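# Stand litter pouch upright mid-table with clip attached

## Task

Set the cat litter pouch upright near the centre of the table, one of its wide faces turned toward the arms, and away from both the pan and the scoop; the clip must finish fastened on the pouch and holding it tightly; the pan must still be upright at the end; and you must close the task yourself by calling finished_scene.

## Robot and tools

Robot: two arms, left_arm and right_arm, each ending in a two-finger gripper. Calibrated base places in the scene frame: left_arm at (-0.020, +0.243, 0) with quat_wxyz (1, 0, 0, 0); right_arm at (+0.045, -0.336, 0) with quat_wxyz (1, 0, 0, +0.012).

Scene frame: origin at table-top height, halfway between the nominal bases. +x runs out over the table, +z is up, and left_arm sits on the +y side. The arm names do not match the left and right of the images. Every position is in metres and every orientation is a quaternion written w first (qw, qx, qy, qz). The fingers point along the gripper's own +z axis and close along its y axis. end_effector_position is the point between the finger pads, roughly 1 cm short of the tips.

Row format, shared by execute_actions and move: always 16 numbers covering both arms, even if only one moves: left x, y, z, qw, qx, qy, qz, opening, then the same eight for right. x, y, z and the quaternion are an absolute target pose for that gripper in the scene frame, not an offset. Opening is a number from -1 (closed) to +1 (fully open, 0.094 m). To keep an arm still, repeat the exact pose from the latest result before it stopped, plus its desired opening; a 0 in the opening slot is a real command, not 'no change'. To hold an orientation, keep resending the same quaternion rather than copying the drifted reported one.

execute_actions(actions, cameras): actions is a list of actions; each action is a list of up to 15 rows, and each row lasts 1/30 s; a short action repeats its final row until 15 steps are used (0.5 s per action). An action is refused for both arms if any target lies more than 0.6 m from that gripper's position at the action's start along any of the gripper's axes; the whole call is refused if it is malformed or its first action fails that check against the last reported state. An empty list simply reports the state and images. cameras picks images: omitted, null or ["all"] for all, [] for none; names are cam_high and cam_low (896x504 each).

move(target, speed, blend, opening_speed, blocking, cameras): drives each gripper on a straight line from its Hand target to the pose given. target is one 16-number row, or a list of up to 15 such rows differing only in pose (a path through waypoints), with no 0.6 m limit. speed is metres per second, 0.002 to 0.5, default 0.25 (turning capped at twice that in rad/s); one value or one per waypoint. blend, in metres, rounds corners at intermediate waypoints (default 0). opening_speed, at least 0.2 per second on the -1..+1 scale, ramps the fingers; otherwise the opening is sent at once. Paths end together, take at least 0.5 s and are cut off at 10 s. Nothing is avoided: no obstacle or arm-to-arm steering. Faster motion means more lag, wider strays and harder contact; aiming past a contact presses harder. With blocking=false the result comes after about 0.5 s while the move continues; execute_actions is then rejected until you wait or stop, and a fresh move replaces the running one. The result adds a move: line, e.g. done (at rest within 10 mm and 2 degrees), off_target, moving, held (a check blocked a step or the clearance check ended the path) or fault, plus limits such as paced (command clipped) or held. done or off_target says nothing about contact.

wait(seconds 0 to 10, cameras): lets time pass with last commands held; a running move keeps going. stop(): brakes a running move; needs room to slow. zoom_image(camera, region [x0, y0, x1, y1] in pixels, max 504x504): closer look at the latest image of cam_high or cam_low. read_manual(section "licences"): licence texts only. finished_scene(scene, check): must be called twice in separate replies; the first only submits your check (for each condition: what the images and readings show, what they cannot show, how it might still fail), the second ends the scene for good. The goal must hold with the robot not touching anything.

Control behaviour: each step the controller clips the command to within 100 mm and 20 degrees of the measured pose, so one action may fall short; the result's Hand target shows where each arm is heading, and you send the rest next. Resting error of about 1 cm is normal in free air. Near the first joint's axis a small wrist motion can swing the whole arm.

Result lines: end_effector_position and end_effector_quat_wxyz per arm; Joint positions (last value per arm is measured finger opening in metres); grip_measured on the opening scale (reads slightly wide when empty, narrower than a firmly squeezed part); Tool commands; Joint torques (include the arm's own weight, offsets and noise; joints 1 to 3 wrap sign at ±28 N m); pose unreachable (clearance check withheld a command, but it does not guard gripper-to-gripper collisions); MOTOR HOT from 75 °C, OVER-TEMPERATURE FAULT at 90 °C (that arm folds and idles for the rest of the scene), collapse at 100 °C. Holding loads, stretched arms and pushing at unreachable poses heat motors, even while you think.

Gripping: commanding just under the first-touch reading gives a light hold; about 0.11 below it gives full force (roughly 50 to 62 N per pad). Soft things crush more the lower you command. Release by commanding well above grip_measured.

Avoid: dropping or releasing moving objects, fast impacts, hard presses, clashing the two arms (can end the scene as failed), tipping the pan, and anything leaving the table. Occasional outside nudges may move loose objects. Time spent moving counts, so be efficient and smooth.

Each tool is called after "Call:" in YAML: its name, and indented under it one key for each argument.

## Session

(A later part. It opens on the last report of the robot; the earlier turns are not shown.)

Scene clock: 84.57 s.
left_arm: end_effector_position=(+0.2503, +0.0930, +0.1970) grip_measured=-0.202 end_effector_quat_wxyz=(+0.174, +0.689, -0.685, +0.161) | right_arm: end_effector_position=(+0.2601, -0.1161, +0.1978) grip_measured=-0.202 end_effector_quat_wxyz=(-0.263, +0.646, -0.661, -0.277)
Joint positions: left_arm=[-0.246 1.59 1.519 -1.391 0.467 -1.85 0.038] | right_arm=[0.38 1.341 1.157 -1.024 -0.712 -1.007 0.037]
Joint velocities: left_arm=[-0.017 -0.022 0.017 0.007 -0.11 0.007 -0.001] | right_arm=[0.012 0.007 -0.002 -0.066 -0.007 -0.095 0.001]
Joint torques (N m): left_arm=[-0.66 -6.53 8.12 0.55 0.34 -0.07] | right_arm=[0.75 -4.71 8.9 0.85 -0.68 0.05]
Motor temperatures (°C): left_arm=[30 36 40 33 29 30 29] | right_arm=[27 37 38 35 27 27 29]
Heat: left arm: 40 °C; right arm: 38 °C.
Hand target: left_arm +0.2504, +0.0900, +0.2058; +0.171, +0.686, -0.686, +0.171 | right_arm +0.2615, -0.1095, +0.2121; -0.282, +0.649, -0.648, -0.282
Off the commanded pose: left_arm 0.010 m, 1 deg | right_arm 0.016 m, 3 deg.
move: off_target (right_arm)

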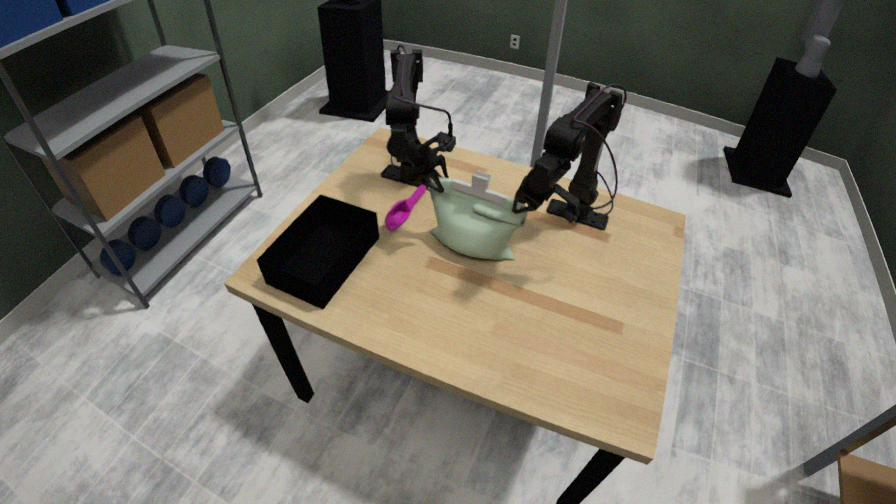

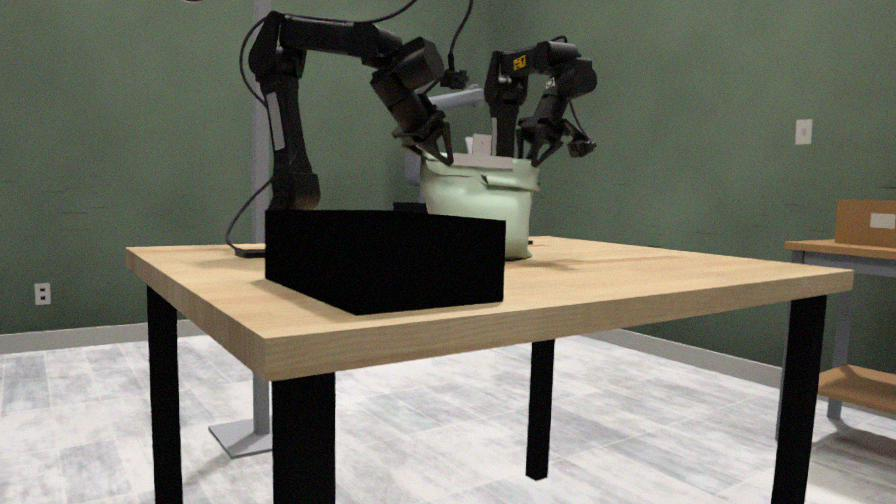

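Call:
move:
  target:
    - [0.2505, 0.130, 0.225, -0.1188, -0.6413, 0.7223, -0.2296, -0.2, 0.262, -0.140, 0.240, -0.2819, 0.6485, -0.6485, -0.2819, -0.2]
    - [0.245, 0.185, 0.240, -0.1188, -0.6413, 0.7223, -0.2296, -0.2, 0.258, -0.180, 0.275, -0.2819, 0.6485, -0.6485, -0.2819, -0.2]
  speed: 0.08
  blend: 0.01

Call:
zoom_image:
  camera: "cam_high"
  region: [400, 140, 600, 300]

Call:
zoom_image:
  camera: "cam_low"
  region: [400, 100, 600, 280]

Scene clock: 87.87 s.
left_arm: end_effector_position=(+0.2460, +0.1843, +0.2363) grip_measured=-0.202 end_effector_quat_wxyz=(-0.119, -0.642, +0.720, -0.233) | right_arm: end_effector_position=(+0.2569, -0.1826, +0.2660) grip_measured=-0.202 end_effector_quat_wxyz=(-0.275, +0.651, -0.654, -0.271)
Joint positions: left_arm=[0.114 1.493 1.568 -1.564 0.524 -1.365 0.038] | right_arm=[0.095 1.364 1.462 -1.541 -0.785 -1.394 0.037]
Joint velocities: left_arm=[-0.002 -0.032 -0.002 -0.081 -0.037 0.066 -0.001] | right_arm=[-0.007 0.002 -0.012 0.051 -0.051 -0.066 0]
Joint torques (N m): left_arm=[0.29 -3.97 8.24 0.46 0.4 0.07] | right_arm=[-0.7 -3.32 7.94 0.18 -0.72 -0.09]
Motor temperatures (°C): left_arm=[30 36 40 33 29 30 29] | right_arm=[27 37 38 34 27 27 29]
Heat: left arm: 40 °C; right arm: 38 °C.
Hand target: left_arm +0.2472, +0.1840, +0.2407; -0.121, -0.640, +0.721, -0.236 | right_arm +0.2578, -0.1810, +0.2743; -0.284, +0.648, -0.649, -0.279
Off the commanded pose: left_arm 0.004 m, 0 deg | right_arm 0.009 m, 2 deg.
move: done

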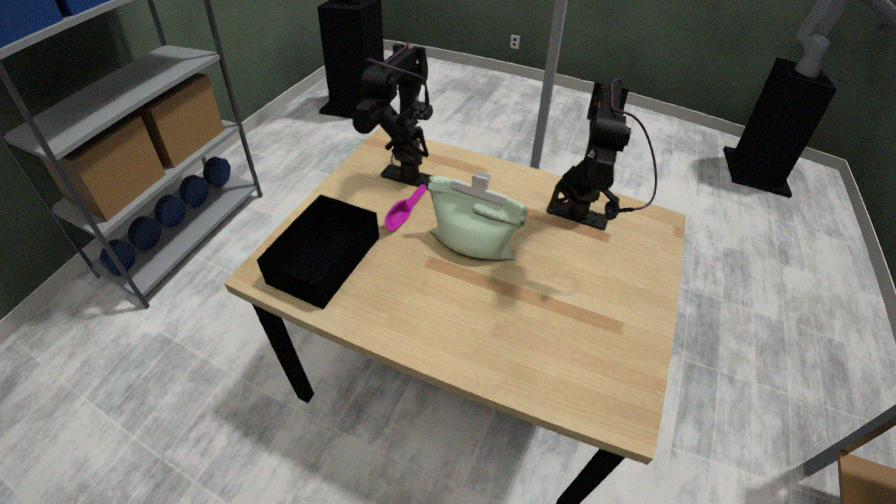

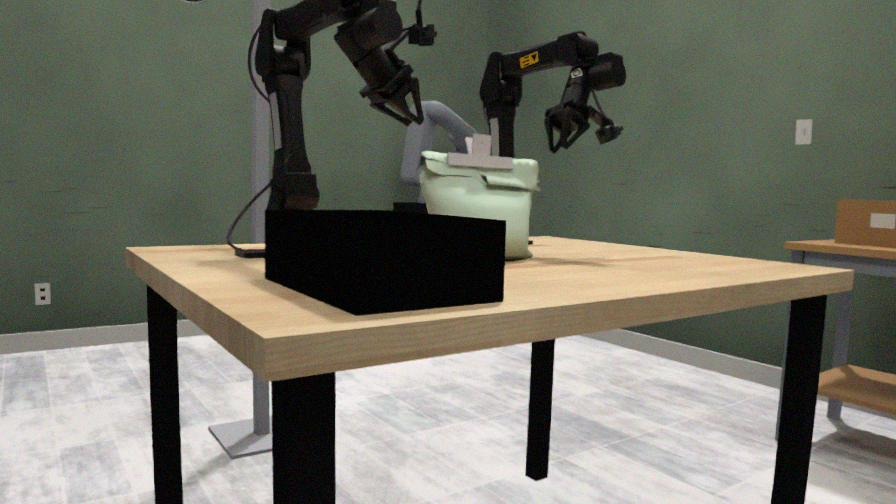

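Scaled by 2.520.

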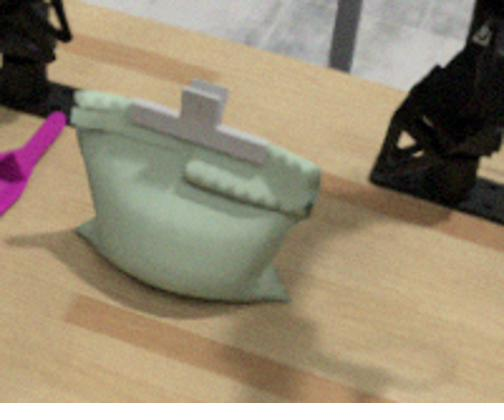

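Scaled by 2.520.

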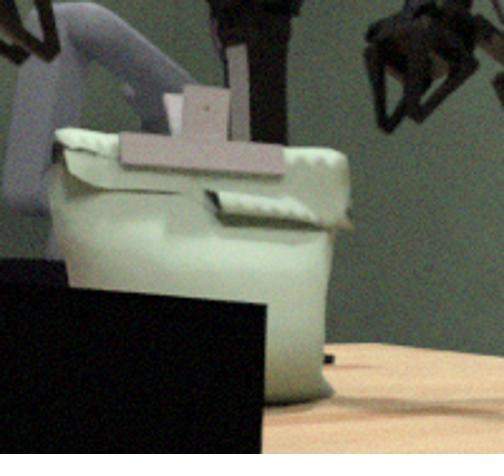

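Call:
zoom_image:
  camera: "cam_high"
  region: [420, 160, 540, 240]

Call:
zoom_image:
  camera: "cam_low"
  region: [410, 125, 550, 205]

Scaled by 4.200.

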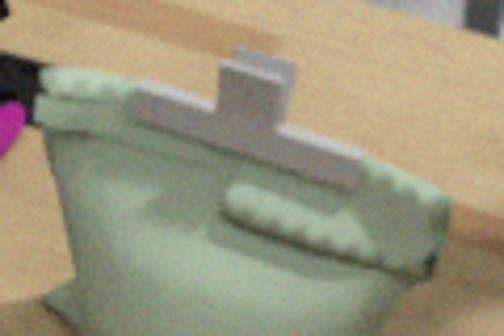

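Scaled by 3.600.

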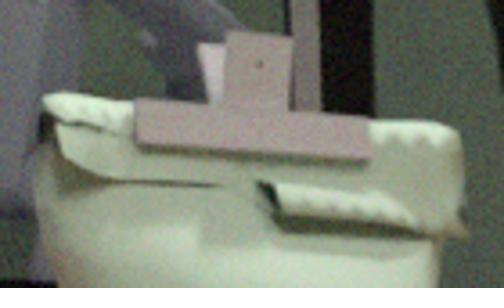

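Call:
zoom_image:
  camera: "cam_low"
  region: [470, 150, 550, 200]

Call:
zoom_image:
  camera: "cam_low"
  region: [410, 140, 490, 190]

Call:
zoom_image:
  camera: "cam_high"
  region: [465, 175, 535, 230]

Call:
zoom_image:
  camera: "cam_high"
  region: [420, 165, 490, 220]

Scaled by 6.300.

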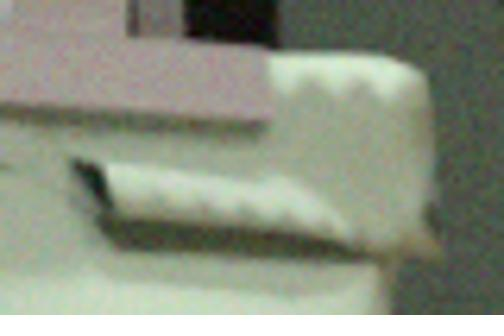

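Scaled by 6.300.

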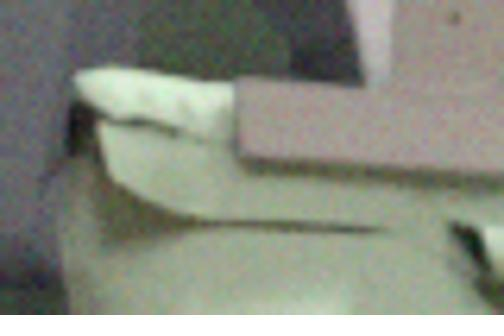

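Scaled by 7.200.

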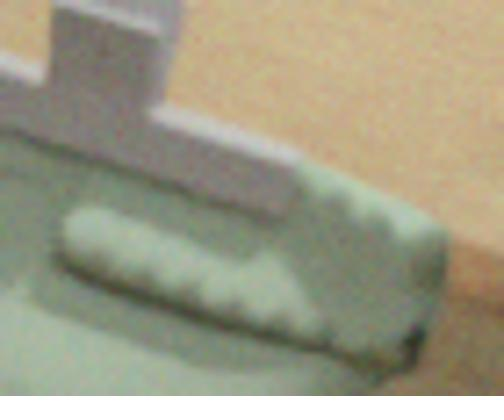

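Scaled by 7.200.

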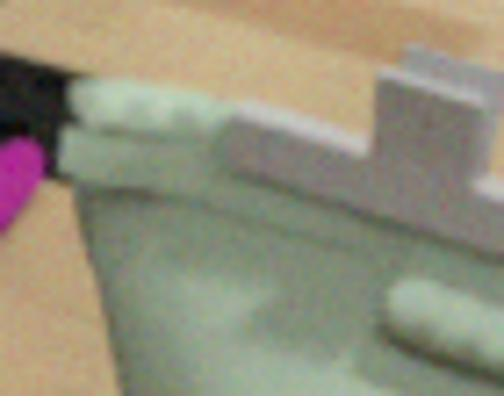

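Call:
zoom_image:
  camera: "cam_high"
  region: [370, 170, 470, 260]

Call:
zoom_image:
  camera: "cam_low"
  region: [220, 180, 560, 320]

Scaled by 5.040.

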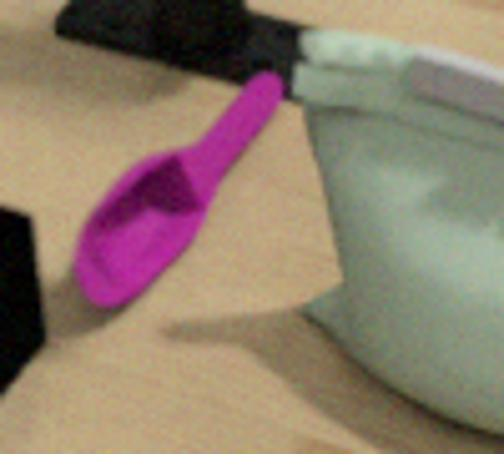

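Scaled by 1.482.

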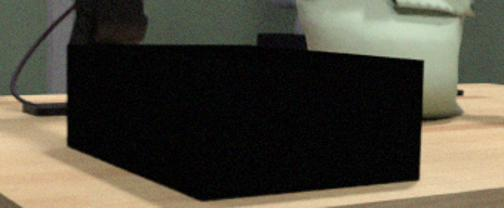

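Call:
wait:
  seconds: 1.0

Call:
zoom_image:
  camera: "cam_high"
  region: [400, 140, 600, 300]

Call:
zoom_image:
  camera: "cam_low"
  region: [400, 100, 600, 280]

Scene clock: 90.03 s.
left_arm: end_effector_position=(+0.2458, +0.1842, +0.2363) grip_measured=-0.202 end_effector_quat_wxyz=(-0.120, -0.642, +0.720, -0.233) | right_arm: end_effector_position=(+0.2566, -0.1826, +0.2660) grip_measured=-0.202 end_effector_quat_wxyz=(-0.274, +0.651, -0.654, -0.272)
Joint positions: left_arm=[0.114 1.493 1.568 -1.566 0.524 -1.364 0.038] | right_arm=[0.095 1.364 1.462 -1.543 -0.785 -1.395 0.037]
Joint velocities: left_arm=[-0.002 0.002 -0.022 0.037 -0.037 0.007 0] | right_arm=[-0.002 0.002 -0.002 -0.022 0.037 0.007 0]
Joint torques (N m): left_arm=[0.27 -3.89 8.14 0.37 0.41 0.06] | right_arm=[-0.8 -3.38 7.84 0.22 -0.76 -0.13]
Motor temperatures (°C): left_arm=[30 35 40 33 29 30 29] | right_arm=[27 36 38 34 27 27 29]
Heat: left arm: 40 °C; right arm: 38 °C.
Hand target: left_arm +0.2472, +0.1840, +0.2407; -0.121, -0.640, +0.721, -0.236 | right_arm +0.2578, -0.1810, +0.2743; -0.284, +0.648, -0.649, -0.279
Tool commands: left_gripper/opening=-0.2 right_gripper/opening=-0.2
Off the commanded pose: left_arm 0.004 m, 0 deg | right_arm 0.009 m, 2 deg.
wait: 1.00 s; at rest from the start

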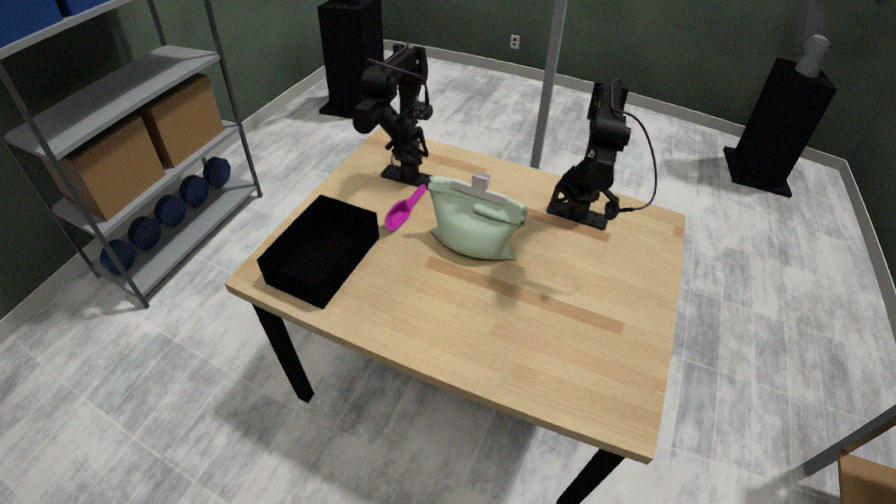

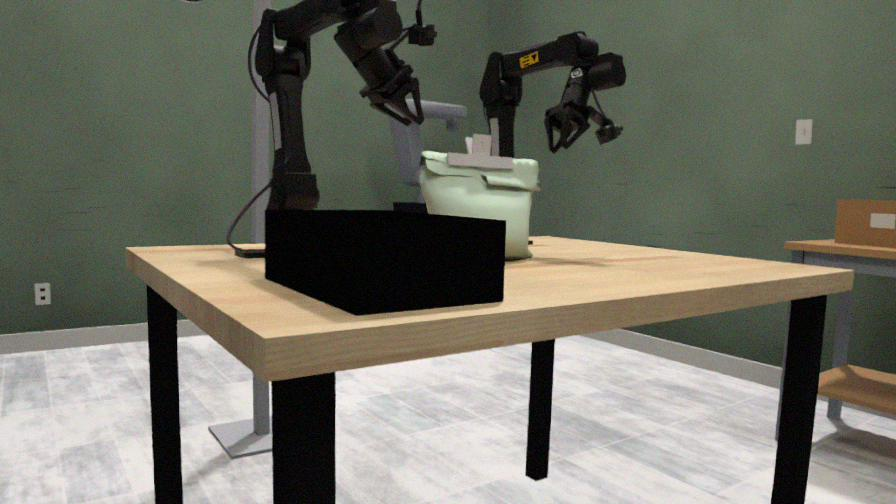

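Scaled by 2.520.

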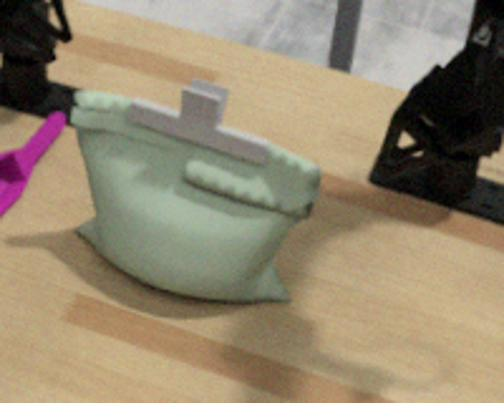

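Scaled by 2.520.

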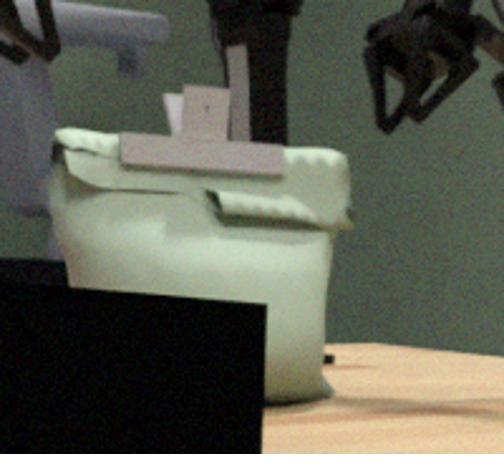

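Call:
finished_scene:
  scene: 1
  check: "Pouch standing: both camera views show it resting on its gusset base on the table, mouth and clip on top (about z 0.20), unchanged over the last ~6 s after the grippers let go; cam_low bottom edge sits at table line. It could lean slightly (mouth about 1.4 cm toward the arms over 20 cm) but it is stable. Middle: base seam tips at about (0.27,-0.15) and (0.27,+0.13), so centre about (0.27,-0.01) vs table centre (0.26,0). Broad side: base line runs along y within ~2 degrees, so broad face faces the arms (-x). Clear: scoop lies at y -0.24..-0.28 (gap ~9 cm), pan starts at x 0.35, y -0.28 (gap >14 cm); grippers are off the pouch, at y +-0.18 and z > 0.23. Clip: bar lies over full mouth fold, film reaches the top of the bar on both ends, levers up and not touched by robot; the pictures cannot show the force, but it carried the pouch fold through the lift without shifting. Pan: upright, untouched. What could be missed: depth of clip bite not directly measurable, the back face is not visible from the cameras."

This call ended nothing. Check each condition that your pictures could not show: look closer or test it, and mend what is not met. Then call finished_scene again.

Call:
finished_scene:
  scene: 1
  check: "Looked again at the latest zooms: clip bar covers the folded mouth edge with film reaching nearly the top of the bar on both sides (bite about 14 mm of 17 mm), jaws closed and levers in their resting spread as at the start; the clip stayed put while the whole pouch was lifted, dragged and set down by its mouth, and while the top buckled and straightened, so it grips firmly. Pouch unchanged for many seconds without robot contact: base flat on table around (0.27,-0.01), broad face normal to x. Scoop ~9 cm away, pan ~15 cm away and upright. Grippers do not touch anything. Not directly visible: rear film face and the exact clamp force; a hidden weak grip could be the only miss, but the lift served as a test."

The scene is finished: the task was done.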